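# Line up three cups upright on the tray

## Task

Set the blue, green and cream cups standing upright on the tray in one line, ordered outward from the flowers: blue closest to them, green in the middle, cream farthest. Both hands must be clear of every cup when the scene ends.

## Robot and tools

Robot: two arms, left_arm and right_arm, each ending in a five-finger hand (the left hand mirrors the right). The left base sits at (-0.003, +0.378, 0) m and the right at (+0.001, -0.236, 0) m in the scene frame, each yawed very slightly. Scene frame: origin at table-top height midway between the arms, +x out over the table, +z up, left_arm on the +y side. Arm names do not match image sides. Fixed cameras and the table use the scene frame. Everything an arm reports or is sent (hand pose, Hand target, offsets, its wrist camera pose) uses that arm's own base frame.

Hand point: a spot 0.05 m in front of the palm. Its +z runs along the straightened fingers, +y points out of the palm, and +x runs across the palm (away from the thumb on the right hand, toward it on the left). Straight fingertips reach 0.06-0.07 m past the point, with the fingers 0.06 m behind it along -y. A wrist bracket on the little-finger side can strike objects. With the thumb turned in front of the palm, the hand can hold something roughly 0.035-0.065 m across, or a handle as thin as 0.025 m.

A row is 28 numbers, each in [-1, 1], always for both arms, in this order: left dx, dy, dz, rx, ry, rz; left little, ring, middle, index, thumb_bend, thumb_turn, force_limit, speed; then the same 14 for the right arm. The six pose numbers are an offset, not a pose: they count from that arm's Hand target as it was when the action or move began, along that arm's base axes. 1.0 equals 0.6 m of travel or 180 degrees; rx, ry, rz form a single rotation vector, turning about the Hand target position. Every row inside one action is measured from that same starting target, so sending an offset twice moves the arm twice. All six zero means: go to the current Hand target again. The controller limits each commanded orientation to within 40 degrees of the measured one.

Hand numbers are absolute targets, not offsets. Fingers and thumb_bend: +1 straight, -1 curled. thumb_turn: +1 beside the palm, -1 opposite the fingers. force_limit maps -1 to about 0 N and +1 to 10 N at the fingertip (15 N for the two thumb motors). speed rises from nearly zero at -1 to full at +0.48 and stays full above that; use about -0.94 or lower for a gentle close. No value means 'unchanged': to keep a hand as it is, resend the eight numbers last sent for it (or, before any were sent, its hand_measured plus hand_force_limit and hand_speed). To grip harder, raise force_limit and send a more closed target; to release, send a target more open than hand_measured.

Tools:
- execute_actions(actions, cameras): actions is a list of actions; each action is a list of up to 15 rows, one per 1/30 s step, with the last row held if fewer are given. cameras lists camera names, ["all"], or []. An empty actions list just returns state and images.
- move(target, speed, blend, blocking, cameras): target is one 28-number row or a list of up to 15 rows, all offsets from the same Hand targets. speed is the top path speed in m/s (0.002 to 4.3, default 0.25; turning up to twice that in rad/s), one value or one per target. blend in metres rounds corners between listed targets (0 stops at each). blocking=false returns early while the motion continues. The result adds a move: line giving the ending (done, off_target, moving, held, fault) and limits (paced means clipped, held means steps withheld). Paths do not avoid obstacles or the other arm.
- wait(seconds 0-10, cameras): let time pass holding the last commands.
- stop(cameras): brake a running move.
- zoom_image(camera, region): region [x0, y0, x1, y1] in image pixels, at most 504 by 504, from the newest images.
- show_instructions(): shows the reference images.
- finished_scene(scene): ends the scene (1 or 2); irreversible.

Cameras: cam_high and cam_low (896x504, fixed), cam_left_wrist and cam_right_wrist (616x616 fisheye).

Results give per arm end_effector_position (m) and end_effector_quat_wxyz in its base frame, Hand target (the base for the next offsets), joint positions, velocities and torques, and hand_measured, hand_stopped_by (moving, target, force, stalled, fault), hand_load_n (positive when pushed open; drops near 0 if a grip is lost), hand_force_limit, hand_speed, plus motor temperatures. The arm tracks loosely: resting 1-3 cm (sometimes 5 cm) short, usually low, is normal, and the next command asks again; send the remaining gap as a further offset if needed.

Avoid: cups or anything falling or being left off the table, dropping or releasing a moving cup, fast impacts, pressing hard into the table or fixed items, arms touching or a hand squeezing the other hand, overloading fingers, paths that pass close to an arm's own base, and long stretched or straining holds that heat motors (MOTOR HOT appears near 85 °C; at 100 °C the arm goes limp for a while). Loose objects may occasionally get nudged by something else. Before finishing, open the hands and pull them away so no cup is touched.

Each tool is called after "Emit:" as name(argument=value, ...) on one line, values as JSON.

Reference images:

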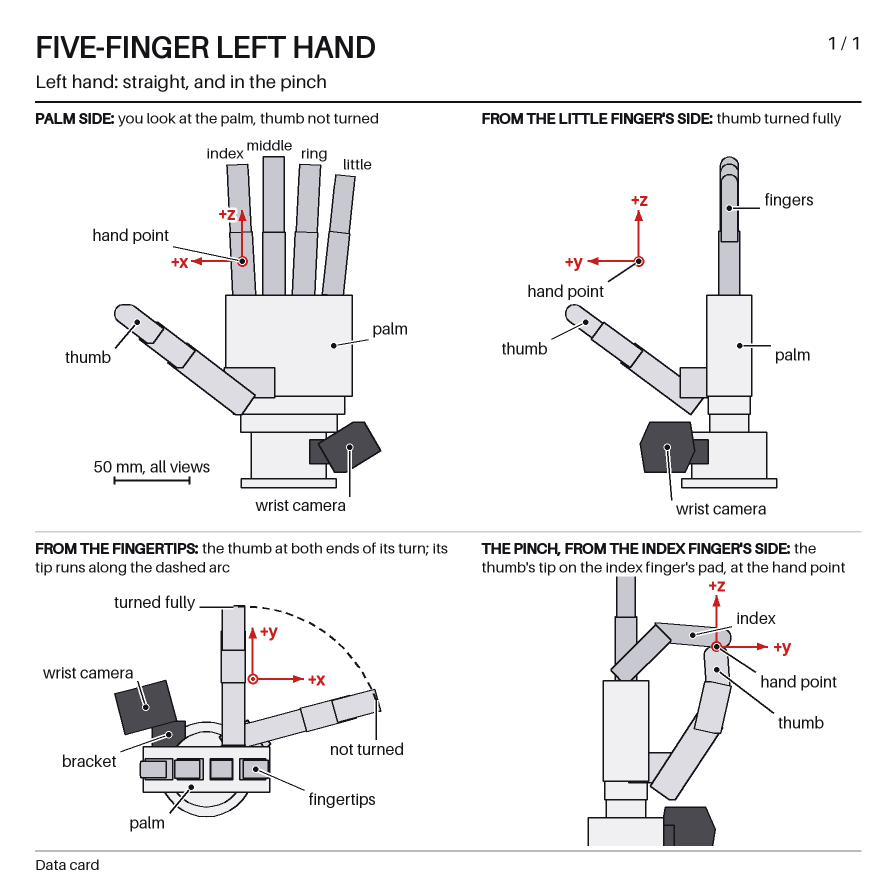

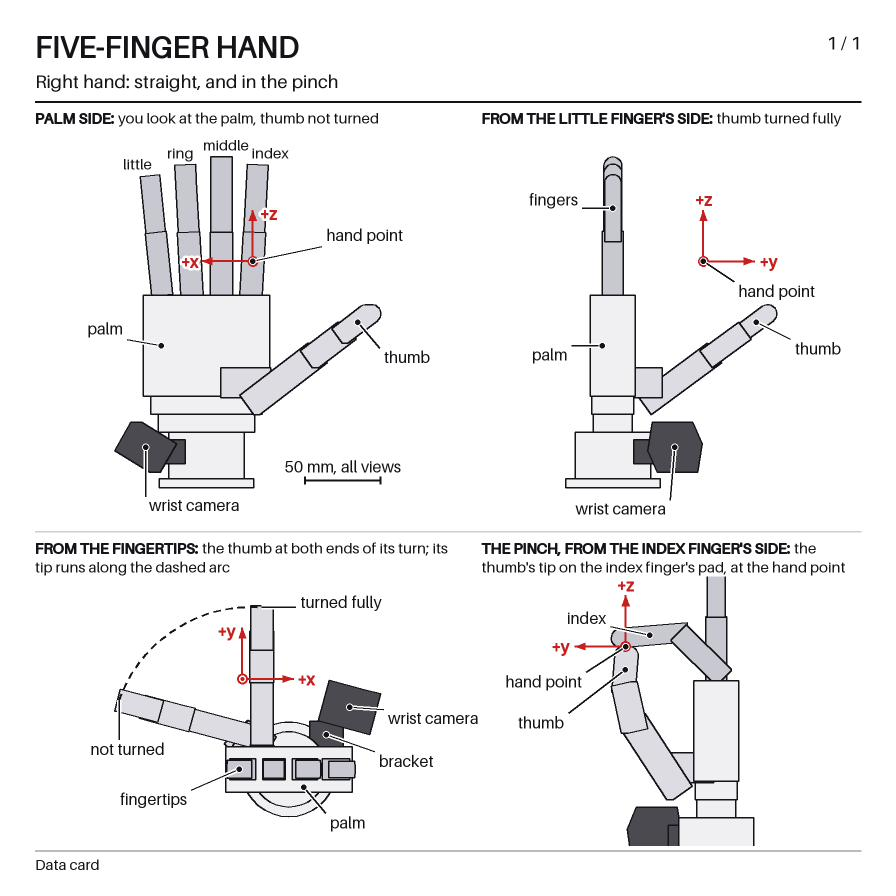

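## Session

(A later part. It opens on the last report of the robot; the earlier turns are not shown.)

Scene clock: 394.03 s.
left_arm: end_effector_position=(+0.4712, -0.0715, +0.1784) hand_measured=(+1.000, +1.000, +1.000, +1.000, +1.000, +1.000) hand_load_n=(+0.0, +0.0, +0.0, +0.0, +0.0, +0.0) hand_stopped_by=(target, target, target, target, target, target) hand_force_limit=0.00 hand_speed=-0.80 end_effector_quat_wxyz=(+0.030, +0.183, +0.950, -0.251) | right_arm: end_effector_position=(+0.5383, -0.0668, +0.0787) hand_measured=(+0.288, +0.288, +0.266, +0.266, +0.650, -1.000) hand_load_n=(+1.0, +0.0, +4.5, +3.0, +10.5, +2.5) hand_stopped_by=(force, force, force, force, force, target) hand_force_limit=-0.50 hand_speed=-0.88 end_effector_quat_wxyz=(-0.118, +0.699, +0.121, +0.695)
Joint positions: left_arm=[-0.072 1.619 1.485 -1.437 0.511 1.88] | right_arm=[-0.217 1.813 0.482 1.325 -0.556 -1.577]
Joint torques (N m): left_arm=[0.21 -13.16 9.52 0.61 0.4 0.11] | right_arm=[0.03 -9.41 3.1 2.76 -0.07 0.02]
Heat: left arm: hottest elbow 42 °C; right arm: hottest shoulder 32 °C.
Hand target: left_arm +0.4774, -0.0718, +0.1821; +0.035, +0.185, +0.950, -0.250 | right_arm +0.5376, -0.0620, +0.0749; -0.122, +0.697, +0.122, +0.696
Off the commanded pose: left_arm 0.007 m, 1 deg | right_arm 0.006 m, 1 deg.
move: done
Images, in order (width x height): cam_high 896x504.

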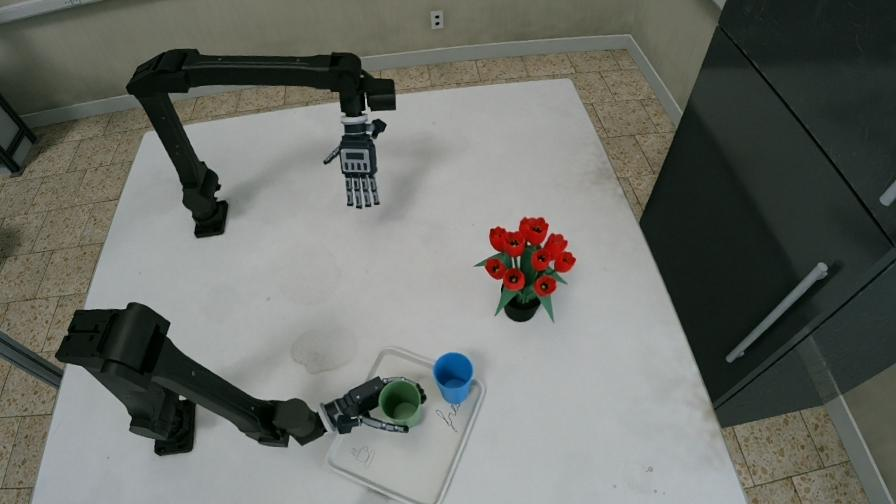

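Emit:
move(target=[[0,0,0,0,0,0,1,1,1,1,1,1,0,-0.8, -0.002,0,-0.028,0,0,0,-0.4,-0.4,-0.4,-0.4,-0.3,-1,-0.5,-0.88]], speed=0.05)

Emit:
move(target=[[0,0,0,0,0,0,1,1,1,1,1,1,0,-0.8, 0,0,-0.005,0,0,0,-0.4,-0.4,-0.4,-0.4,-0.3,-1,-0.5,-0.88]], speed=0.05)

Scene clock: 398.90 s.
left_arm: end_effector_position=(+0.4712, -0.0715, +0.1784) hand_measured=(+1.000, +1.000, +1.000, +1.000, +1.000, +1.000) hand_load_n=(+0.0, +0.0, +0.0, +0.0, +0.0, +0.0) hand_stopped_by=(target, target, target, target, target, target) hand_force_limit=0.00 hand_speed=-0.80 end_effector_quat_wxyz=(+0.030, +0.183, +0.950, -0.251) | right_arm: end_effector_position=(+0.5364, -0.0664, +0.0613) hand_measured=(+0.288, +0.288, +0.266, +0.266, +0.650, -1.000) hand_load_n=(+1.0, +0.5, +4.0, +3.0, +10.5, +2.5) hand_stopped_by=(force, force, force, force, force, target) hand_force_limit=-0.50 hand_speed=-0.88 end_effector_quat_wxyz=(-0.118, +0.699, +0.120, +0.695)
Joint positions: left_arm=[-0.072 1.619 1.485 -1.437 0.511 1.88] | right_arm=[-0.217 1.881 0.482 1.391 -0.556 -1.577]
Joint torques (N m): left_arm=[0.15 -12.69 9.57 0.65 0.41 0.11] | right_arm=[-0.09 -9.7 2.81 2.76 -0.1 0.02]
Heat: left arm: hottest elbow 42 °C; right arm: hottest shoulder 31 °C.
Hand target: left_arm +0.4774, -0.0718, +0.1821; +0.035, +0.185, +0.950, -0.250 | right_arm +0.5363, -0.0620, +0.0581; -0.122, +0.697, +0.122, +0.696
Off the commanded pose: left_arm 0.007 m, 1 deg | right_arm 0.005 m, 1 deg.
move: done

Scene clock: 399.70 s.
left_arm: end_effector_position=(+0.4712, -0.0715, +0.1784) hand_measured=(+1.000, +1.000, +1.000, +1.000, +1.000, +1.000) hand_load_n=(+0.0, +0.0, +0.0, +0.0, +0.0, +0.0) hand_stopped_by=(target, target, target, target, target, target) hand_force_limit=0.00 hand_speed=-0.80 end_effector_quat_wxyz=(+0.030, +0.183, +0.950, -0.251) | right_arm: end_effector_position=(+0.5360, -0.0663, +0.0584) hand_measured=(+0.288, +0.288, +0.266, +0.266, +0.650, -1.000) hand_load_n=(+1.0, +0.5, +4.5, +3.0, +10.5, +2.5) hand_stopped_by=(force, force, force, force, force, target) hand_force_limit=-0.50 hand_speed=-0.88 end_effector_quat_wxyz=(-0.118, +0.699, +0.120, +0.695)
Joint positions: left_arm=[-0.072 1.619 1.485 -1.437 0.511 1.88] | right_arm=[-0.217 1.892 0.482 1.402 -0.556 -1.577]
Joint torques (N m): left_arm=[-0.21 -12.98 9.51 0.55 0.41 0.09] | right_arm=[-0.09 -9.64 2.84 2.69 -0.1 0.02]
Heat: left arm: hottest elbow 42 °C; right arm: hottest shoulder 31 °C.
Hand target: left_arm +0.4774, -0.0718, +0.1821; +0.035, +0.185, +0.950, -0.250 | right_arm +0.5364, -0.0620, +0.0551; -0.122, +0.697, +0.122, +0.696
Off the commanded pose: left_arm 0.007 m, 1 deg | right_arm 0.005 m, 1 deg.
move: done

Emit:
move(target=[[0,0,0,0,0,0,1,1,1,1,1,1,0,-0.8, 0,0,-0.005,0,0,0,-0.4,-0.4,-0.4,-0.4,-0.3,-1,-0.5,-0.88]], speed=0.05)

Emit:
move(target=[[0,0,0,0,0,0,1,1,1,1,1,1,0,-0.8, 0,0,-0.004,0,0,0,-0.4,-0.4,-0.4,-0.4,-0.3,-1,-0.5,-0.88]], speed=0.05)

Scene clock: 402.93 s.
left_arm: end_effector_position=(+0.4712, -0.0715, +0.1784) hand_measured=(+1.000, +1.000, +1.000, +1.000, +1.000, +1.000) hand_load_n=(+0.0, +0.0, +0.0, +0.0, +0.0, -0.5) hand_stopped_by=(target, target, target, target, target, target) hand_force_limit=0.00 hand_speed=-0.80 end_effector_quat_wxyz=(+0.030, +0.183, +0.950, -0.251) | right_arm: end_effector_position=(+0.5358, -0.0662, +0.0576) hand_measured=(+0.288, +0.288, +0.266, +0.266, +0.650, -1.000) hand_load_n=(+1.0, +0.5, +4.5, +3.0, +10.5, +2.5) hand_stopped_by=(force, force, force, force, force, target) hand_force_limit=-0.50 hand_speed=-0.88 end_effector_quat_wxyz=(-0.117, +0.698, +0.121, +0.696)
Joint positions: left_arm=[-0.072 1.619 1.485 -1.437 0.511 1.88] | right_arm=[-0.217 1.902 0.482 1.417 -0.556 -1.577]
Joint torques (N m): left_arm=[0.09 -12.81 9.55 0.75 0.39 0.12] | right_arm=[-0.03 -9.58 2.86 2.59 -0.1 0.02]
Heat: left arm: hottest elbow 42 °C; right arm: hottest shoulder 31 °C.
Hand target: left_arm +0.4774, -0.0718, +0.1821; +0.035, +0.185, +0.950, -0.250 | right_arm +0.5364, -0.0620, +0.0522; -0.122, +0.697, +0.122, +0.696
Off the commanded pose: left_arm 0.007 m, 1 deg | right_arm 0.007 m, 1 deg.
move: done

Scene clock: 403.70 s.
left_arm: end_effector_position=(+0.4712, -0.0715, +0.1784) hand_measured=(+1.000, +1.000, +1.000, +1.000, +1.000, +1.000) hand_load_n=(+0.0, +0.0, +0.0, +0.0, +0.0, +0.0) hand_stopped_by=(target, target, target, target, target, target) hand_force_limit=0.00 hand_speed=-0.80 end_effector_quat_wxyz=(+0.030, +0.183, +0.950, -0.251) | right_arm: end_effector_position=(+0.5356, -0.0662, +0.0574) hand_measured=(+0.288, +0.288, +0.266, +0.266, +0.650, -1.000) hand_load_n=(+1.5, +0.5, +4.5, +2.5, +10.5, +2.0) hand_stopped_by=(force, force, force, force, force, target) hand_force_limit=-0.50 hand_speed=-0.88 end_effector_quat_wxyz=(-0.117, +0.696, +0.122, +0.698)
Joint positions: left_arm=[-0.072 1.619 1.485 -1.437 0.511 1.88] | right_arm=[-0.217 1.908 0.482 1.429 -0.556 -1.577]
Joint torques (N m): left_arm=[-0.21 -12.98 9.5 0.59 0.41 0.1] | right_arm=[-0.09 -9.35 2.91 2.58 -0.09 0.02]
Heat: left arm: hottest elbow 42 °C; right arm: hottest shoulder 31 °C.
Hand target: left_arm +0.4774, -0.0718, +0.1821; +0.035, +0.185, +0.950, -0.250 | right_arm +0.5364, -0.0620, +0.0497; -0.122, +0.697, +0.122, +0.696
Off the commanded pose: left_arm 0.007 m, 1 deg | right_arm 0.009 m, 1 deg.
move: done

Emit:
move(target=[[0,0,0,0,0,0,1,1,1,1,1,1,0,-0.8, 0,0,0.0083,0,0,0,-0.4,-0.4,-0.4,-0.4,-0.3,-1,-0.5,-0.88],[0,0,0,0,0,0,1,1,1,1,1,1,0,-0.8, 0,0,0.0083,0,0,0,1,1,1,1,1,-1,-0.5,-0.7],[0,0,0,0,0,0,1,1,1,1,1,1,0,-0.8, -0.19,-0.062,0.0083,0,0,0,1,1,1,1,1,-1,-0.5,-0.7],[0,0,0,0,0,0,1,1,1,1,1,1,0,-0.8, -0.19,-0.062,0.24,0,0,0,1,1,1,1,1,-1,-0.5,-0.7],[0,0,0,0,0,0,1,1,1,1,1,1,0,-0.8, -0.3515,-0.2133,0.24,0,0,-0.4444,1,1,1,1,1,-1,-0.5,-0.7]], speed=[0.04,0.04,0.08,0.15,0.2], blend=[0,0,0,0.03,0], cameras=["cam_right_wrist","cam_high"])

Emit:
zoom_image(camera="cam_right_wrist", region=[180, 200, 440, 460])

Emit:
zoom_image(camera="cam_high", region=[340, 320, 500, 480])

Scene clock: 421.97 s.
left_arm: end_effector_position=(+0.4712, -0.0715, +0.1784) hand_measured=(+1.000, +1.000, +1.000, +1.000, +1.000, +1.000) hand_load_n=(+0.0, +0.0, +0.0, +0.0, +0.0, -0.5) hand_stopped_by=(target, target, target, target, target, target) hand_force_limit=0.00 hand_speed=-0.80 end_effector_quat_wxyz=(+0.030, +0.183, +0.950, -0.251) | right_arm: end_effector_position=(+0.3116, -0.1907, +0.1818) hand_measured=(+1.000, +1.000, +1.000, +1.000, +1.000, -1.000) hand_load_n=(+0.0, +0.0, +0.0, +0.0, +0.0, +0.0) hand_stopped_by=(target, target, target, target, target, target) hand_force_limit=-0.50 hand_speed=-0.70 end_effector_quat_wxyz=(+0.359, +0.624, -0.349, +0.600)
Joint positions: left_arm=[-0.072 1.619 1.485 -1.437 0.511 1.88] | right_arm=[0.03 1.189 0.333 0.811 1.078 -1.559]
Joint torques (N m): left_arm=[0.03 -12.75 9.52 0.65 0.42 0.11] | right_arm=[-0.5 -3.6 8.64 2.13 0.16 -0.09]
Heat: left arm: hottest elbow 42 °C; right arm: hottest shoulder 31 °C.
Hand target: left_arm +0.4774, -0.0718, +0.1821; +0.035, +0.185, +0.950, -0.250 | right_arm +0.3255, -0.1900, +0.1936; +0.354, +0.613, -0.354, +0.612
Off the commanded pose: left_arm 0.007 m, 1 deg | right_arm 0.018 m, 2 deg.
move: off_target (right_arm)
camera_calibration:
cam_right_wrist: T_world_to_cam=[[-0.803274, -0.465712, 0.371301, 0.0871687], [-0.541346, 0.310887, -0.781213, 0.366952], [0.248388, -0.82853, -0.501838, -0.0347422], [0, 0, 0, 1]] pos_world=[0.277298, -0.10227, 0.236867]
Images, in order (width x height): cam_high 896x504, cam_right_wrist 616x616.

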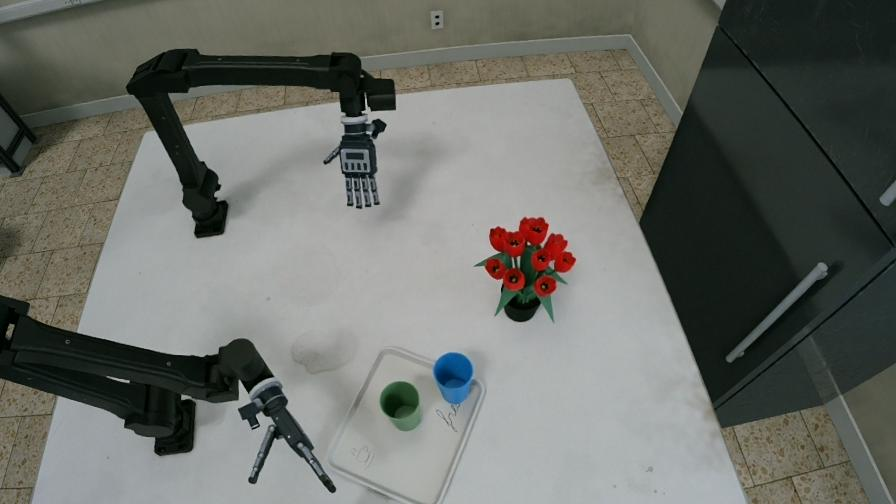

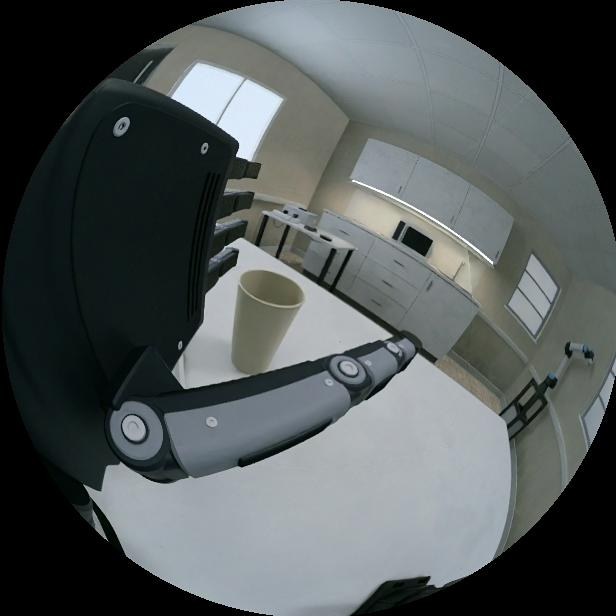

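Scaled by 1.938 from the camera's 616x616 image, which has a finer 880x880 frame.

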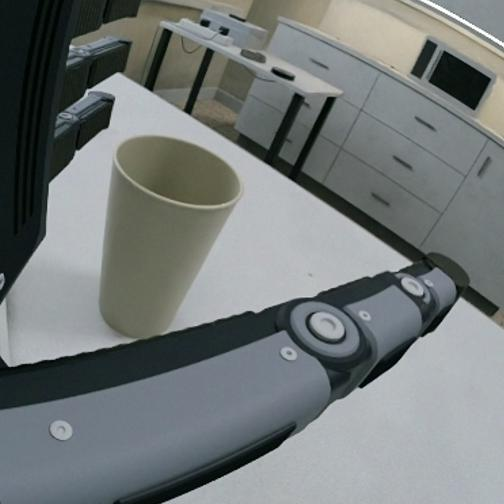

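Scaled by 3.150 from the camera's 896x504 image, which has a finer 1280x720 frame.

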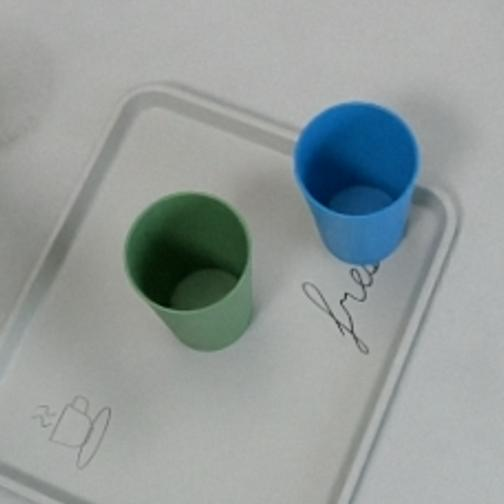

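Emit:
move(target=[[0,0,0,0,0,0,1,1,1,1,1,1,0,-0.8, 0.0075,0.005,-0.236,0,0,0,1,1,1,1,1,-1,-0.5,-0.7],[0,0,0,0,0,0,1,1,1,1,1,1,0,-0.8, 0.0808,-0.1417,-0.2418,0,0,0,1,1,1,1,1,-1,-0.5,-0.7]], speed=[0.12,0.08], cameras=["cam_right_wrist"])

Emit:
zoom_image(camera="cam_right_wrist", region=[180, 130, 440, 390])

Scene clock: 439.30 s.
left_arm: end_effector_position=(+0.4712, -0.0715, +0.1784) hand_measured=(+1.000, +1.000, +1.000, +1.000, +1.000, +1.000) hand_load_n=(+0.0, +0.0, +0.0, +0.0, +0.0, +0.0) hand_stopped_by=(target, target, target, target, target, target) hand_force_limit=0.00 hand_speed=-0.80 end_effector_quat_wxyz=(+0.030, +0.183, +0.950, -0.251) | right_arm: end_effector_position=(+0.3705, -0.2713, +0.0552) hand_measured=(+1.000, +1.000, +1.000, +1.000, +1.000, -1.000) hand_load_n=(+0.0, +0.0, +0.0, +0.0, +0.0, +0.5) hand_stopped_by=(target, target, target, target, target, target) hand_force_limit=-0.50 hand_speed=-0.70 end_effector_quat_wxyz=(+0.347, +0.606, -0.358, +0.620)
Joint positions: left_arm=[-0.072 1.619 1.485 -1.437 0.511 1.88] | right_arm=[-0.221 1.915 0.461 1.468 0.823 -1.556]
Joint torques (N m): left_arm=[-0.26 -12.75 9.5 0.62 0.43 0.1] | right_arm=[-1.26 -9.11 3.52 1.36 -0.07 -0.14]
Heat: left arm: hottest elbow 43 °C; right arm: hottest elbow 32 °C.
Hand target: left_arm +0.4774, -0.0718, +0.1821; +0.035, +0.185, +0.950, -0.250 | right_arm +0.3740, -0.2751, +0.0487; +0.354, +0.613, -0.354, +0.612
Off the commanded pose: left_arm 0.007 m, 1 deg | right_arm 0.008 m, 2 deg.
move: done
camera_calibration:
cam_right_wrist: T_world_to_cam=[[-0.822821, -0.46909, 0.320812, 0.153137], [-0.493008, 0.308401, -0.81353, 0.308198], [0.28268, -0.827553, -0.485024, -0.193046], [0, 0, 0, 1]] pos_world=[0.332519, -0.18297, 0.107969]
Images, in order (width x height): cam_right_wrist 616x616.

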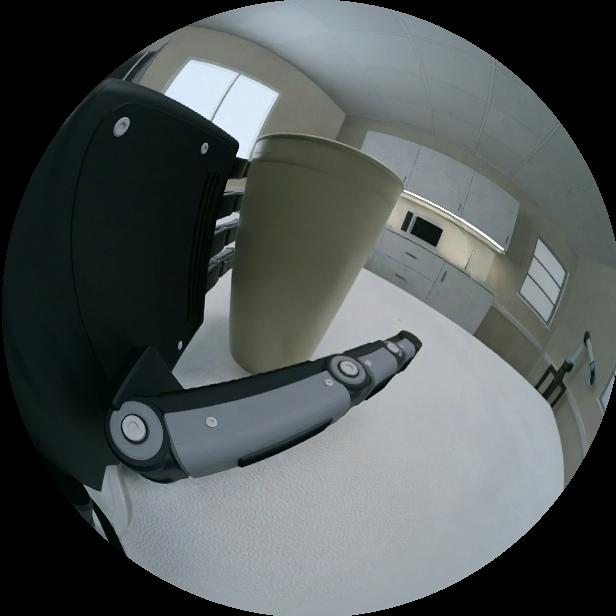

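Scaled by 1.938 from the camera's 616x616 image, which has a finer 880x880 frame.

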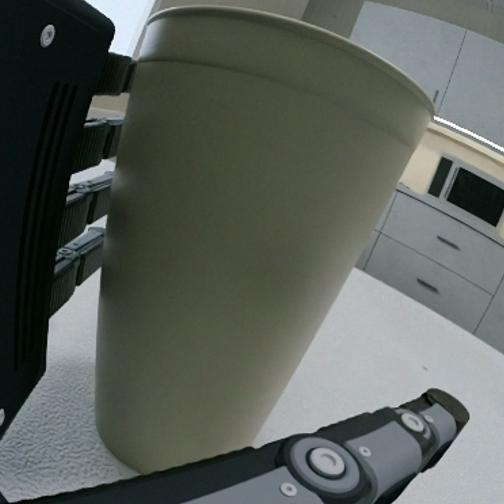

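Emit:
move(target=[[0,0,0,0,0,0,1,1,1,1,1,1,0,-0.8, 0.0222,-0.0218,0,0,0,0,1,1,1,1,1,-1,-0.5,-0.7]], speed=0.05, cameras=["cam_right_wrist"])

Emit:
zoom_image(camera="cam_right_wrist", region=[180, 130, 440, 390])

Scene clock: 445.70 s.
left_arm: end_effector_position=(+0.4712, -0.0715, +0.1784) hand_measured=(+1.000, +1.000, +1.000, +1.000, +1.000, +1.000) hand_load_n=(+0.0, +0.0, +0.0, +0.0, +0.0, +0.0) hand_stopped_by=(target, target, target, target, target, target) hand_force_limit=0.00 hand_speed=-0.80 end_effector_quat_wxyz=(+0.030, +0.183, +0.950, -0.251) | right_arm: end_effector_position=(+0.3839, -0.2836, +0.0552) hand_measured=(+1.000, +1.000, +1.000, +1.000, +1.000, -1.000) hand_load_n=(+0.0, +0.0, +0.0, +0.0, +0.0, +0.5) hand_stopped_by=(target, target, target, target, target, target) hand_force_limit=-0.50 hand_speed=-0.70 end_effector_quat_wxyz=(+0.347, +0.606, -0.358, +0.620)
Joint positions: left_arm=[-0.072 1.619 1.485 -1.437 0.511 1.88] | right_arm=[-0.247 1.923 0.504 1.433 0.796 -1.556]
Joint torques (N m): left_arm=[-0.5 -13.1 9.52 0.57 0.43 0.1] | right_arm=[-1.44 -9.52 3.85 1.28 -0.08 -0.14]
Heat: left arm: hottest elbow 43 °C; right arm: hottest elbow 32 °C.
Hand target: left_arm +0.4774, -0.0718, +0.1821; +0.035, +0.185, +0.950, -0.250 | right_arm +0.3873, -0.2881, +0.0486; +0.354, +0.613, -0.354, +0.612
Off the commanded pose: left_arm 0.007 m, 1 deg | right_arm 0.009 m, 2 deg.
move: done
camera_calibration:
cam_right_wrist: T_world_to_cam=[[-0.821978, -0.469985, 0.321664, 0.157722], [-0.494106, 0.307629, -0.813157, 0.318821], [0.283218, -0.827332, -0.485087, -0.207073], [0, 0, 0, 1]] pos_world=[0.345822, -0.19527, 0.108069]
Images, in order (width x height): cam_right_wrist 616x616.

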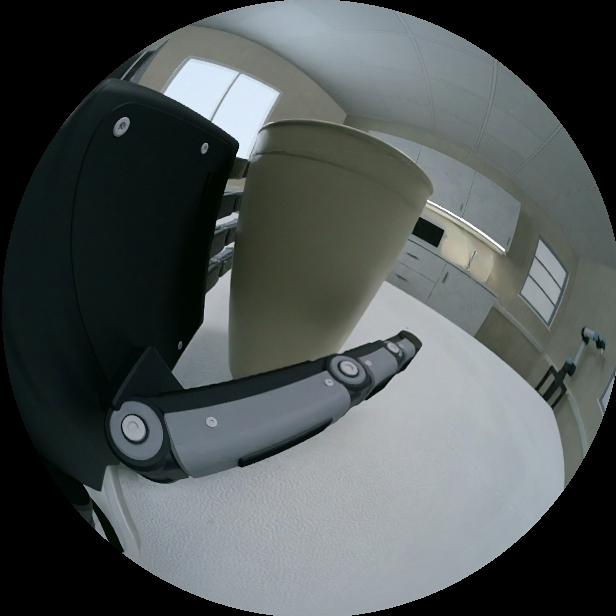

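Scaled by 1.938 from the camera's 616x616 image, which has a finer 880x880 frame.

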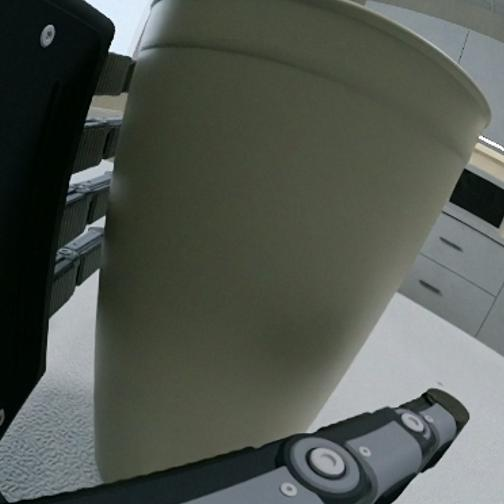

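Emit:
move(target=[[0,0,0,0,0,0,1,1,1,1,1,1,0,-0.8, 0.0003,-0.006,0,0,0,0,1,1,1,1,1,-1,-0.5,-0.7],[0,0,0,0,0,0,1,1,1,1,1,1,0,-0.8, 0.0003,-0.006,0,0,0,0,-0.4,-0.4,-0.4,-0.4,-0.3,-1,-0.5,-0.88]], speed=0.05)

Emit:
move(target=[[0,0,0,0,0,0,1,1,1,1,1,1,0,-0.8, 0,0,0.1,0,0,0,-0.4,-0.4,-0.4,-0.4,-0.3,-1,-0.5,-0.88],[0,0,0,0,0,0,1,1,1,1,1,1,0,-0.8, 0,0,0.3,0,0,0,-0.4,-0.4,-0.4,-0.4,-0.3,-1,-0.5,-0.88]], speed=[0.08,0.15], blend=[0.02,0])

Scene clock: 453.93 s.
left_arm: end_effector_position=(+0.4712, -0.0715, +0.1784) hand_measured=(+1.000, +1.000, +1.000, +1.000, +1.000, +1.000) hand_load_n=(+0.0, +0.0, +0.0, +0.0, +0.0, +0.0) hand_stopped_by=(target, target, target, target, target, target) hand_force_limit=0.00 hand_speed=-0.80 end_effector_quat_wxyz=(+0.030, +0.183, +0.950, -0.251) | right_arm: end_effector_position=(+0.3847, -0.2870, +0.0551) hand_measured=(+0.300, +0.310, +0.288, +0.288, +0.656, -1.000) hand_load_n=(+2.5, +0.0, +3.0, +2.5, +10.5, +2.5) hand_stopped_by=(force, force, force, force, force, target) hand_force_limit=-0.50 hand_speed=-0.88 end_effector_quat_wxyz=(+0.347, +0.607, -0.357, +0.620)
Joint positions: left_arm=[-0.072 1.619 1.485 -1.437 0.511 1.88] | right_arm=[-0.256 1.925 0.508 1.43 0.786 -1.559]
Joint torques (N m): left_arm=[0.21 -12.86 9.52 0.65 0.4 0.1] | right_arm=[-1.44 -9.58 3.79 1.29 -0.05 -0.13]
Heat: left arm: hottest elbow 43 °C; right arm: hottest shoulder 31 °C.
Hand target: left_arm +0.4774, -0.0718, +0.1821; +0.035, +0.185, +0.950, -0.250 | right_arm +0.3874, -0.2918, +0.0486; +0.354, +0.613, -0.354, +0.611
Off the commanded pose: left_arm 0.007 m, 1 deg | right_arm 0.009 m, 1 deg.
move: done

Scene clock: 456.27 s.
left_arm: end_effector_position=(+0.4712, -0.0715, +0.1784) hand_measured=(+1.000, +1.000, +1.000, +1.000, +1.000, +1.000) hand_load_n=(+0.0, +0.0, +0.0, +0.0, +0.0, +0.0) hand_stopped_by=(target, target, target, target, target, target) hand_force_limit=0.00 hand_speed=-0.80 end_effector_quat_wxyz=(+0.030, +0.183, +0.950, -0.251) | right_arm: end_effector_position=(+0.3781, -0.2855, +0.2109) hand_measured=(+0.300, +0.310, +0.288, +0.288, +0.656, -1.000) hand_load_n=(+2.5, +0.0, +3.0, +2.5, +10.0, +3.0) hand_stopped_by=(force, force, force, force, force, target) hand_force_limit=-0.50 hand_speed=-0.88 end_effector_quat_wxyz=(+0.355, +0.626, -0.348, +0.601)
Joint positions: left_arm=[-0.072 1.619 1.485 -1.437 0.511 1.88] | right_arm=[-0.256 1.328 0.555 0.737 0.785 -1.571]
Joint torques (N m): left_arm=[-0.32 -12.63 9.52 0.54 0.42 0.13] | right_arm=[-1.38 -8.06 9.42 1.42 0.05 -0.02]
Heat: left arm: hottest elbow 43 °C; right arm: hottest shoulder 31 °C.
Hand target: left_arm +0.4774, -0.0718, +0.1821; +0.035, +0.185, +0.950, -0.250 | right_arm +0.3875, -0.2918, +0.2286; +0.354, +0.613, -0.354, +0.611
Off the commanded pose: left_arm 0.007 m, 1 deg | right_arm 0.021 m, 2 deg.
move: off_target (right_arm)

Emit:
move(target=[[0,0,0,0,0,0,1,1,1,1,1,1,0,-0.8, 0.0808,0.3363,0,0,0,0.4444,-0.4,-0.4,-0.4,-0.4,-0.3,-1,-0.5,-0.88],[0,0,0,0,0,0,1,1,1,1,1,1,0,-0.8, 0.0808,0.3363,-0.18,0,0,0.4444,-0.4,-0.4,-0.4,-0.4,-0.3,-1,-0.5,-0.88]], speed=[0.2,0.12], blend=[0.02,0], cameras=["cam_high"])

Emit:
zoom_image(camera="cam_high", region=[320, 340, 480, 500])

Scene clock: 466.77 s.
left_arm: end_effector_position=(+0.4712, -0.0715, +0.1784) hand_measured=(+1.000, +1.000, +1.000, +1.000, +1.000, +1.000) hand_load_n=(+0.0, +0.0, +0.0, +0.0, +0.0, +0.0) hand_stopped_by=(target, target, target, target, target, target) hand_force_limit=0.00 hand_speed=-0.80 end_effector_quat_wxyz=(+0.030, +0.183, +0.950, -0.251) | right_arm: end_effector_position=(+0.4379, -0.0871, +0.1228) hand_measured=(+0.300, +0.310, +0.288, +0.288, +0.656, -1.000) hand_load_n=(+2.0, +0.5, +3.5, +2.5, +10.5, +3.0) hand_stopped_by=(force, force, force, force, force, target) hand_force_limit=-0.50 hand_speed=-0.88 end_effector_quat_wxyz=(-0.124, +0.698, +0.125, +0.694)
Joint positions: left_arm=[-0.072 1.619 1.485 -1.437 0.511 1.88] | right_arm=[-0.393 1.467 0.244 1.216 -0.747 -1.575]
Joint torques (N m): left_arm=[0.15 -13.16 9.52 0.68 0.42 0.09] | right_arm=[-1.49 -5.13 3.66 2.59 -0.12 -0.01]
Heat: left arm: hottest elbow 43 °C; right arm: hottest elbow 32 °C.
Hand target: left_arm +0.4774, -0.0718, +0.1821; +0.035, +0.185, +0.950, -0.250 | right_arm +0.4360, -0.0899, +0.1208; -0.122, +0.697, +0.123, +0.696
Off the commanded pose: left_arm 0.007 m, 1 deg | right_arm 0.004 m, 0 deg.
move: done
Images, in order (width x height): cam_high 896x504.

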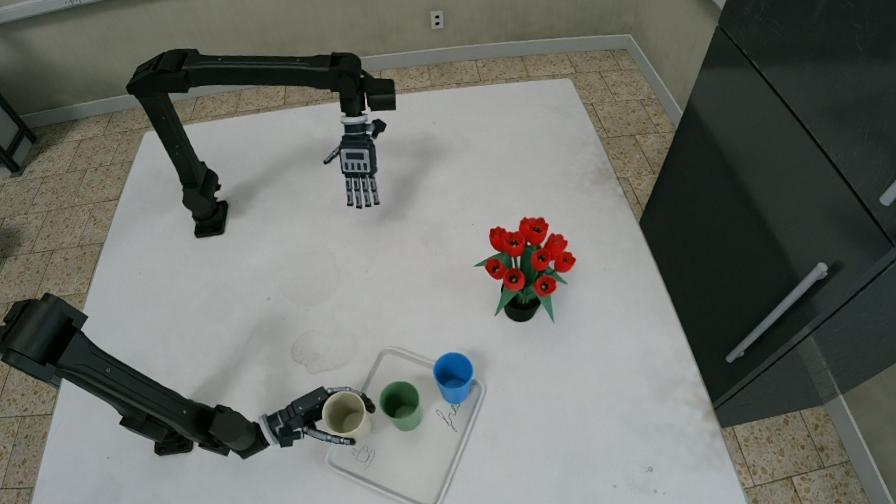

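Scaled by 3.150 from the camera's 896x504 image, which has a finer 1280x720 frame.

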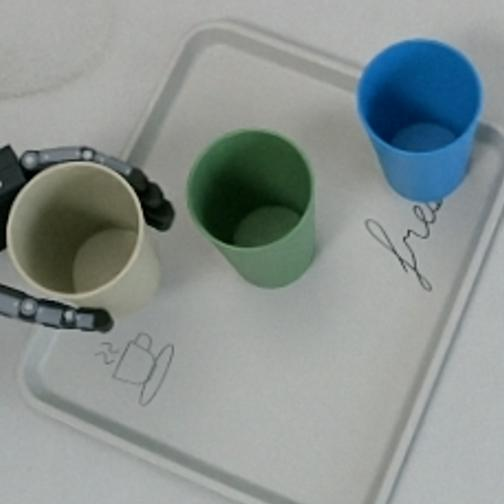

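Emit:
move(target=[[0,0,0,0,0,0,1,1,1,1,1,1,0,-0.8, -0.01,-0.027,-0.075,0,0,0,-0.4,-0.4,-0.4,-0.4,-0.3,-1,-0.5,-0.88]], speed=0.1, cameras=["cam_high"])

Emit:
zoom_image(camera="cam_high", region=[320, 340, 480, 500])

Scene clock: 486.53 s.
left_arm: end_effector_position=(+0.4712, -0.0715, +0.1784) hand_measured=(+1.000, +1.000, +1.000, +1.000, +1.000, +1.000) hand_load_n=(+0.0, -0.5, +0.0, +0.0, +0.0, +0.0) hand_stopped_by=(target, target, target, target, target, target) hand_force_limit=0.00 hand_speed=-0.80 end_effector_quat_wxyz=(+0.030, +0.183, +0.950, -0.251) | right_arm: end_effector_position=(+0.4297, -0.1025, +0.0759) hand_measured=(+0.300, +0.310, +0.288, +0.288, +0.656, -1.000) hand_load_n=(+2.0, +0.0, +3.5, +3.0, +10.5, +3.0) hand_stopped_by=(force, force, force, force, force, target) hand_force_limit=-0.50 hand_speed=-0.88 end_effector_quat_wxyz=(-0.126, +0.699, +0.123, +0.693)
Joint positions: left_arm=[-0.072 1.619 1.485 -1.437 0.511 1.88] | right_arm=[-0.461 1.75 0.24 1.496 -0.815 -1.575]
Joint torques (N m): left_arm=[-0.32 -13.04 9.48 0.68 0.41 0.11] | right_arm=[-1.44 -6.59 2.21 2.37 -0.13 -0.02]
Heat: left arm: hottest elbow 43 °C; right arm: hottest elbow 31 °C.
Hand target: left_arm +0.4774, -0.0718, +0.1821; +0.035, +0.185, +0.950, -0.250 | right_arm +0.4299, -0.1061, +0.0756; -0.122, +0.697, +0.122, +0.696
Off the commanded pose: left_arm 0.007 m, 1 deg | right_arm 0.004 m, 1 deg.
move: done
Images, in order (width x height): cam_high 896x504.

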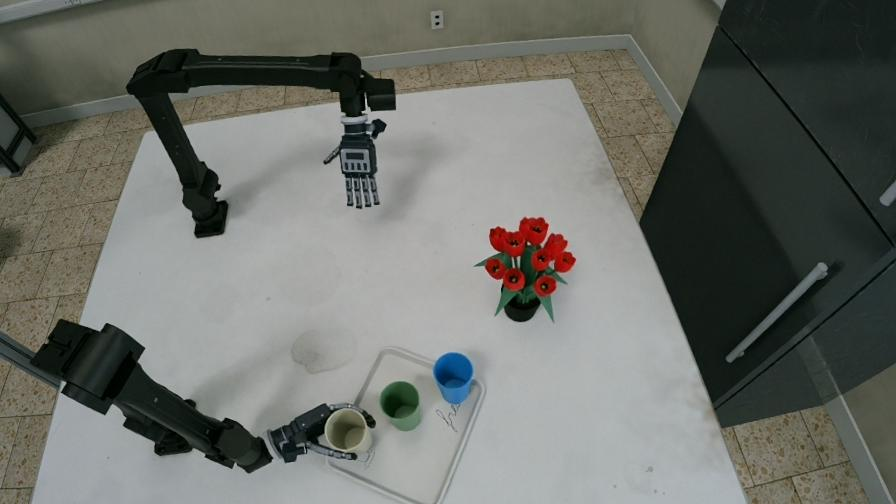

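Scaled by 3.150 from the camera's 896x504 image, which has a finer 1280x720 frame.

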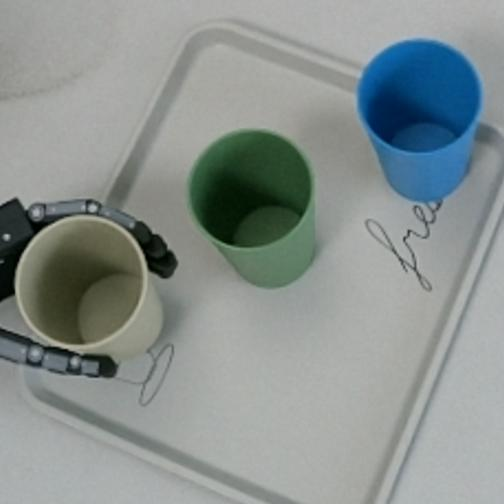

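Emit:
move(target=[[0,0,0,0,0,0,1,1,1,1,1,1,0,-0.8, 0.006,0.001,-0.023,0,0,0,-0.4,-0.4,-0.4,-0.4,-0.3,-1,-0.5,-0.88]], speed=0.05)

Emit:
move(target=[[0,0,0,0,0,0,1,1,1,1,1,1,0,-0.8, 0,0,-0.006,0,0,0,-0.4,-0.4,-0.4,-0.4,-0.3,-1,-0.5,-0.88]], speed=0.05)

Scene clock: 492.23 s.
left_arm: end_effector_position=(+0.4712, -0.0715, +0.1784) hand_measured=(+1.000, +1.000, +1.000, +1.000, +1.000, +1.000) hand_load_n=(+0.0, +0.0, +0.0, +0.0, +0.0, +0.0) hand_stopped_by=(target, target, target, target, target, target) hand_force_limit=0.00 hand_speed=-0.80 end_effector_quat_wxyz=(+0.030, +0.183, +0.950, -0.251) | right_arm: end_effector_position=(+0.4288, -0.1027, +0.0599) hand_measured=(+0.300, +0.310, +0.288, +0.288, +0.656, -1.000) hand_load_n=(+2.0, +0.0, +3.5, +3.0, +10.5, +3.0) hand_stopped_by=(force, force, force, force, force, target) hand_force_limit=-0.50 hand_speed=-0.88 end_effector_quat_wxyz=(-0.127, +0.703, +0.119, +0.689)
Joint positions: left_arm=[-0.072 1.619 1.485 -1.437 0.511 1.88] | right_arm=[-0.461 1.832 0.245 1.562 -0.811 -1.575]
Joint torques (N m): left_arm=[-0.09 -12.92 9.46 0.73 0.44 0.12] | right_arm=[-0.73 -6.89 2.36 2.59 0.07 -0.04]
Heat: left arm: hottest elbow 43 °C; right arm: hottest shoulder 31 °C.
Hand target: left_arm +0.4774, -0.0718, +0.1821; +0.035, +0.185, +0.950, -0.250 | right_arm +0.4336, -0.1055, +0.0618; -0.122, +0.697, +0.122, +0.696
Off the commanded pose: left_arm 0.007 m, 1 deg | right_arm 0.006 m, 1 deg.
joint sent to its limit (right arm) — joint 4 (wrist pitch), upper limit. The joint targets still meet the commanded pose.
move: done

Scene clock: 492.93 s.
left_arm: end_effector_position=(+0.4712, -0.0715, +0.1784) hand_measured=(+1.000, +1.000, +1.000, +1.000, +1.000, +1.000) hand_load_n=(+0.0, +0.0, +0.0, -0.5, +0.0, +0.0) hand_stopped_by=(target, target, target, target, target, target) hand_force_limit=0.00 hand_speed=-0.80 end_effector_quat_wxyz=(+0.030, +0.183, +0.950, -0.251) | right_arm: end_effector_position=(+0.4286, -0.1026, +0.0590) hand_measured=(+0.300, +0.310, +0.288, +0.288, +0.656, -1.000) hand_load_n=(+2.5, +0.0, +3.5, +2.5, +10.5, +2.5) hand_stopped_by=(force, force, force, force, force, target) hand_force_limit=-0.50 hand_speed=-0.88 end_effector_quat_wxyz=(-0.127, +0.703, +0.119, +0.689)
Joint positions: left_arm=[-0.072 1.619 1.485 -1.437 0.511 1.88] | right_arm=[-0.461 1.838 0.245 1.568 -0.811 -1.575]
Joint torques (N m): left_arm=[-0.09 -12.75 9.55 0.61 0.41 0.1] | right_arm=[-0.67 -6.77 2.45 2.48 0.05 -0.09]
Heat: left arm: hottest elbow 43 °C; right arm: hottest shoulder 31 °C.
Hand target: left_arm +0.4774, -0.0718, +0.1821; +0.035, +0.185, +0.950, -0.250 | right_arm +0.4336, -0.1055, +0.0582; -0.122, +0.697, +0.122, +0.696
Off the commanded pose: left_arm 0.007 m, 1 deg | right_arm 0.006 m, 1 deg.
joint sent to its limit (right arm) — joint 4 (wrist pitch), upper limit. The joint targets still meet the commanded pose.
move: done

Emit:
move(target=[[0,0,0,0,0,0,1,1,1,1,1,1,0,-0.8, 0,0,-0.005,0,0,0,-0.4,-0.4,-0.4,-0.4,-0.3,-1,-0.5,-0.88]], speed=0.05, cameras=["cam_high"])

Emit:
zoom_image(camera="cam_high", region=[320, 340, 480, 500])

Scene clock: 496.17 s.
left_arm: end_effector_position=(+0.4712, -0.0715, +0.1784) hand_measured=(+1.000, +1.000, +1.000, +1.000, +1.000, +1.000) hand_load_n=(+0.0, +0.0, +0.0, +0.0, +0.0, +0.0) hand_stopped_by=(target, target, target, target, target, target) hand_force_limit=0.00 hand_speed=-0.80 end_effector_quat_wxyz=(+0.030, +0.183, +0.950, -0.251) | right_arm: end_effector_position=(+0.4302, -0.1034, +0.0588) hand_measured=(+0.300, +0.310, +0.288, +0.288, +0.656, -1.000) hand_load_n=(+2.5, +0.0, +3.5, +2.5, +10.5, +2.5) hand_stopped_by=(force, force, force, force, force, target) hand_force_limit=-0.50 hand_speed=-0.88 end_effector_quat_wxyz=(-0.126, +0.702, +0.121, +0.690)
Joint positions: left_arm=[-0.072 1.619 1.485 -1.437 0.511 1.88] | right_arm=[-0.461 1.844 0.249 1.572 -0.811 -1.577]
Joint torques (N m): left_arm=[-0.15 -13.1 9.47 0.62 0.4 0.08] | right_arm=[-0.62 -6.77 2.18 2.22 0.04 -0.11]
Heat: left arm: hottest elbow 43 °C; right arm: hottest shoulder 31 °C.
Hand target: left_arm +0.4774, -0.0718, +0.1821; +0.035, +0.185, +0.950, -0.250 | right_arm +0.4335, -0.1055, +0.0553; -0.122, +0.697, +0.122, +0.696
Off the commanded pose: left_arm 0.007 m, 1 deg | right_arm 0.005 m, 1 deg.
joint sent to its limit (right arm) — joint 4 (wrist pitch), upper limit. The joint targets still meet the commanded pose.
move: done
Images, in order (width x height): cam_high 896x504.

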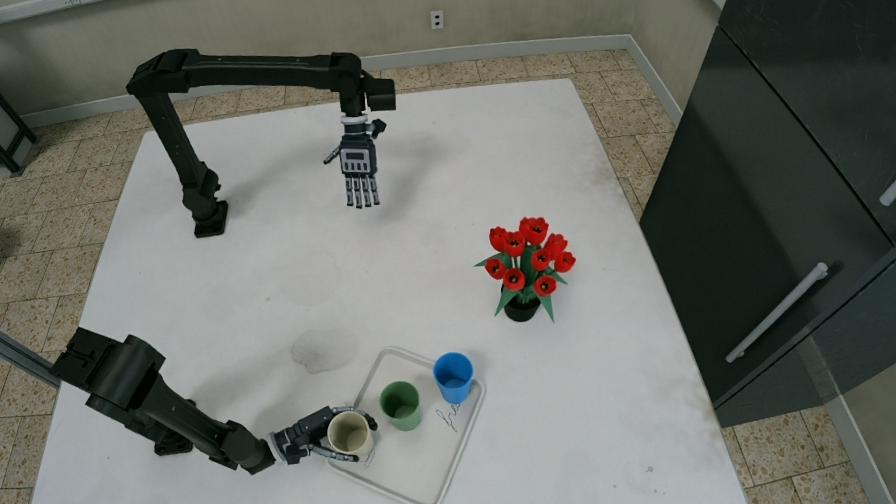

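Scaled by 3.150 from the camera's 896x504 image, which has a finer 1280x720 frame.

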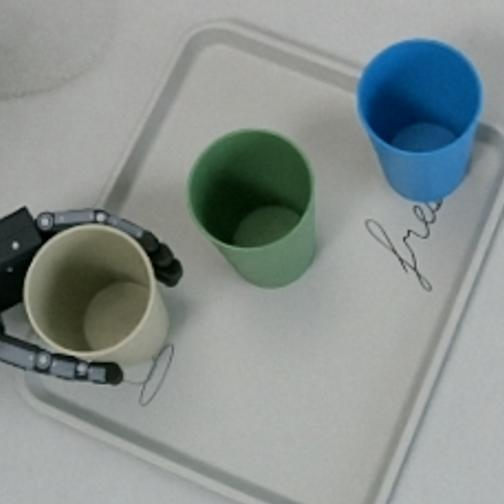

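Emit:
move(target=[[0,0,0,0,0,0,1,1,1,1,1,1,0,-0.8, 0,0,0.005,0,0,0,-0.4,-0.4,-0.4,-0.4,-0.3,-1,-0.5,-0.88],[0,0,0,0,0,0,1,1,1,1,1,1,0,-0.8, 0,0,0.005,0,0,0,1,1,1,1,1,-1,-0.5,-0.7],[0,0,0,0,0,0,1,1,1,1,1,1,0,-0.8, -0.1433,-0.045,0.005,0,0,0,1,1,1,1,1,-1,-0.5,-0.7],[0,0,0,0,0,0,1,1,1,1,1,1,0,-0.8, -0.1433,-0.045,0.25,0,0,0,1,1,1,1,1,-1,-0.5,-0.7]], speed=[0.04,0.04,0.07,0.15], cameras=["cam_high","cam_low"])

Emit:
zoom_image(camera="cam_high", region=[320, 340, 500, 504])

Emit:
zoom_image(camera="cam_low", region=[395, 215, 515, 285])

Scene clock: 512.33 s.
left_arm: end_effector_position=(+0.4712, -0.0715, +0.1784) hand_measured=(+1.000, +1.000, +1.000, +1.000, +1.000, +1.000) hand_load_n=(+0.0, +0.0, +0.0, +0.0, +0.0, +0.0) hand_stopped_by=(target, target, target, target, target, target) hand_force_limit=0.00 hand_speed=-0.80 end_effector_quat_wxyz=(+0.030, +0.183, +0.950, -0.251) | right_arm: end_effector_position=(+0.3379, -0.1265, +0.1820) hand_measured=(+1.000, +1.000, +1.000, +1.000, +1.000, -1.000) hand_load_n=(+0.0, +0.0, +0.0, +0.0, +0.5, +0.5) hand_stopped_by=(target, target, target, target, target, target) hand_force_limit=-0.50 hand_speed=-0.70 end_effector_quat_wxyz=(-0.136, +0.706, +0.104, +0.688)
Joint positions: left_arm=[-0.072 1.619 1.485 -1.437 0.511 1.88] | right_arm=[-0.785 0.828 0.171 0.617 -1.126 -1.558]
Joint torques (N m): left_arm=[-0.32 -13.22 9.61 0.57 0.42 0.12] | right_arm=[-0.03 -1.49 10.02 1.1 0.05 -0.14]
Heat: left arm: hottest elbow 43 °C; right arm: hottest shoulder 30 °C.
Hand target: left_arm +0.4774, -0.0718, +0.1821; +0.035, +0.185, +0.950, -0.250 | right_arm +0.3476, -0.1325, +0.2052; -0.122, +0.697, +0.122, +0.696
Off the commanded pose: left_arm 0.007 m, 1 deg | right_arm 0.026 m, 3 deg.
move: off_target (right_arm)
Images, in order (width x height): cam_high 896x504, cam_low 896x504.

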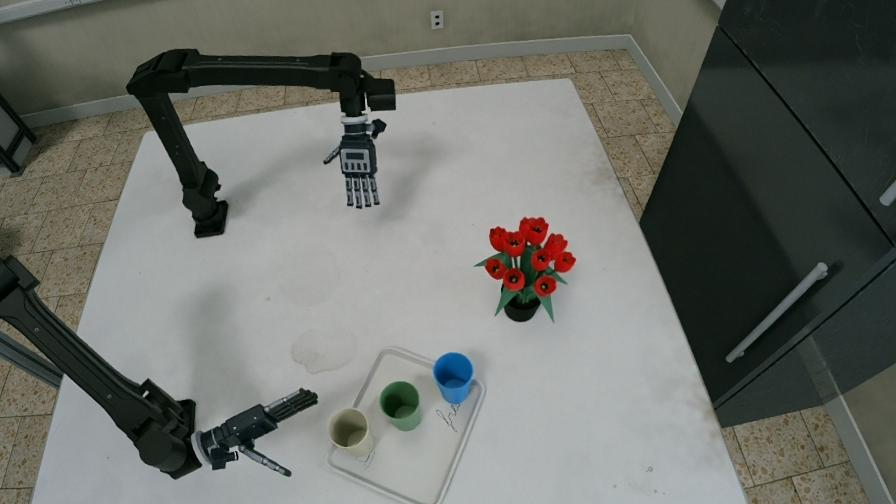

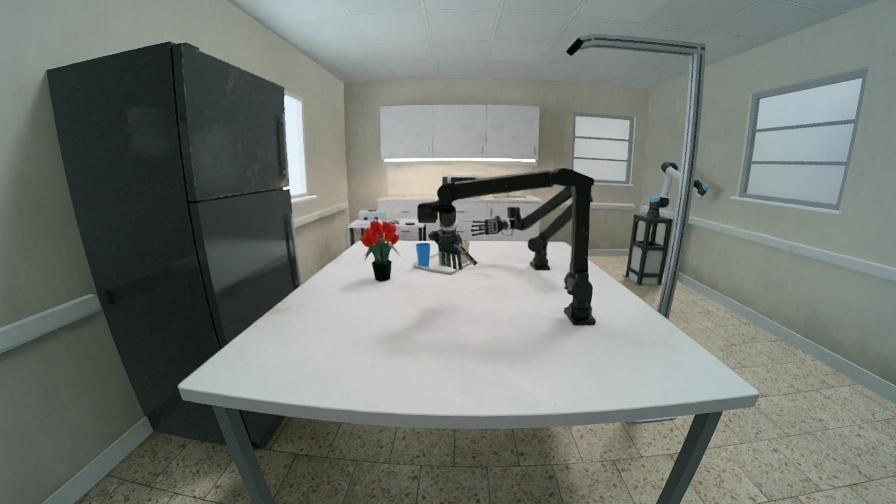

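Scaled by 2.800 from the camera's 896x504 image, which has a finer 1280x720 frame.

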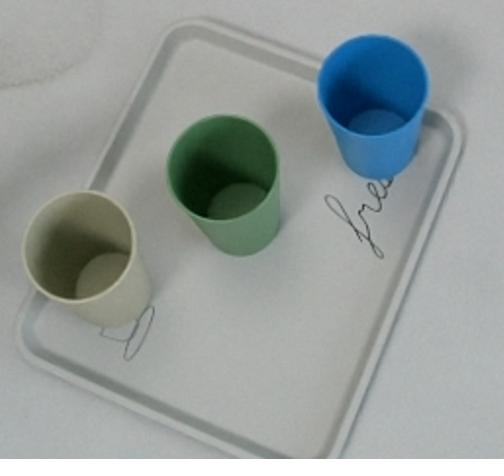

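Scaled by 4.200 from the camera's 896x504 image, which has a finer 1280x720 frame.

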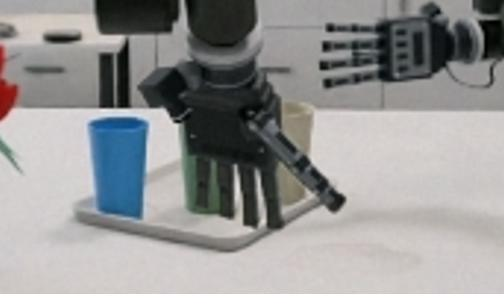

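Emit:
zoom_image(camera="cam_high", region=[320, 400, 390, 470])

Emit:
wait(seconds=0.5, cameras=["cam_right_wrist","cam_left_wrist"])

Scaled by 7.200 from the camera's 896x504 image, which has a finer 1280x720 frame.

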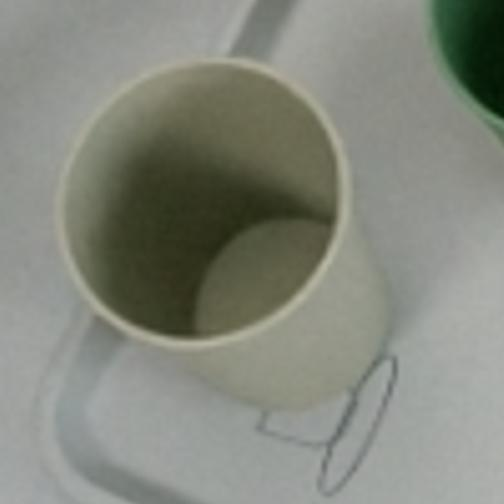

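Scene clock: 516.93 s.
left_arm: end_effector_position=(+0.4712, -0.0715, +0.1784) hand_measured=(+1.000, +1.000, +1.000, +1.000, +1.000, +1.000) hand_load_n=(+0.0, +0.0, +0.0, +0.0, +0.0, +0.0) hand_stopped_by=(target, target, target, target, target, target) hand_force_limit=0.00 hand_speed=-0.80 end_effector_quat_wxyz=(+0.030, +0.183, +0.950, -0.251) | right_arm: end_effector_position=(+0.3379, -0.1265, +0.1820) hand_measured=(+1.000, +1.000, +1.000, +1.000, +1.000, -1.000) hand_load_n=(+0.0, +0.0, +0.0, +0.0, +0.0, +0.0) hand_stopped_by=(target, target, target, target, target, target) hand_force_limit=-0.50 hand_speed=-0.70 end_effector_quat_wxyz=(-0.136, +0.706, +0.104, +0.688)
Joint positions: left_arm=[-0.072 1.619 1.485 -1.437 0.511 1.88] | right_arm=[-0.785 0.828 0.171 0.617 -1.126 -1.559]
Joint torques (N m): left_arm=[-0.03 -12.34 9.42 0.55 0.39 0.13] | right_arm=[0.03 -1.55 10.03 1.14 0.05 -0.14]
Heat: left arm: hottest elbow 43 °C; right arm: hottest shoulder 30 °C.
Hand target: left_arm +0.4774, -0.0718, +0.1821; +0.035, +0.185, +0.950, -0.250 | right_arm +0.3476, -0.1325, +0.2052; -0.122, +0.697, +0.122, +0.696
Off the commanded pose: left_arm 0.007 m, 1 deg | right_arm 0.026 m, 3 deg.
wait: 0.50 s; at rest from the start
camera_calibration:
cam_left_wrist: T_world_to_cam=[[-0.594982, -0.667846, 0.447189, 0.149559], [-0.669828, 0.719522, 0.183354, 0.336582], [-0.444214, -0.190448, -0.875445, 0.464532], [0, 0, 0, 1]] pos_world=[0.520789, -0.053827, 0.278077]
cam_right_wrist: T_world_to_cam=[[0.320448, -0.899031, 0.298422, -0.283136], [-0.420692, -0.41733, -0.805515, 0.232875], [0.848723, 0.132582, -0.511948, -0.0674165], [0, 0, 0, 1]] pos_world=[0.245917, -0.148424, 0.237564]
Images, in order (width x height): cam_left_wrist 616x616, cam_right_wrist 616x616.

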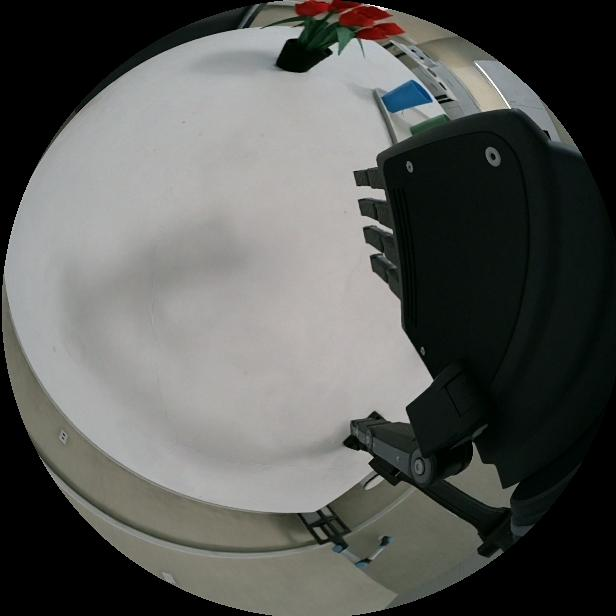

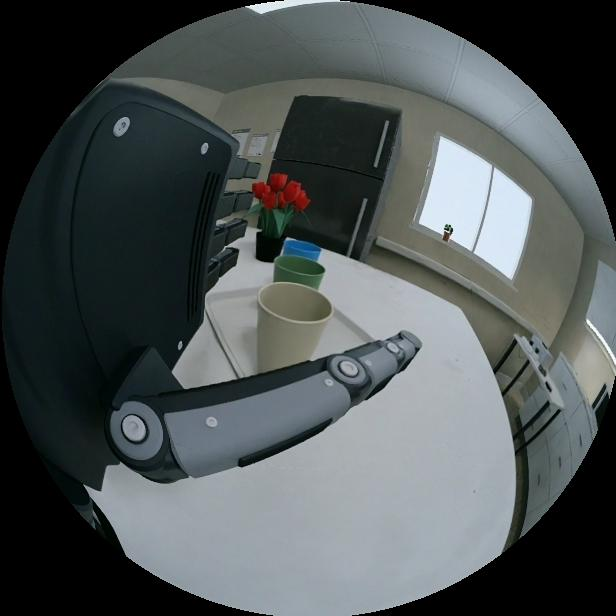

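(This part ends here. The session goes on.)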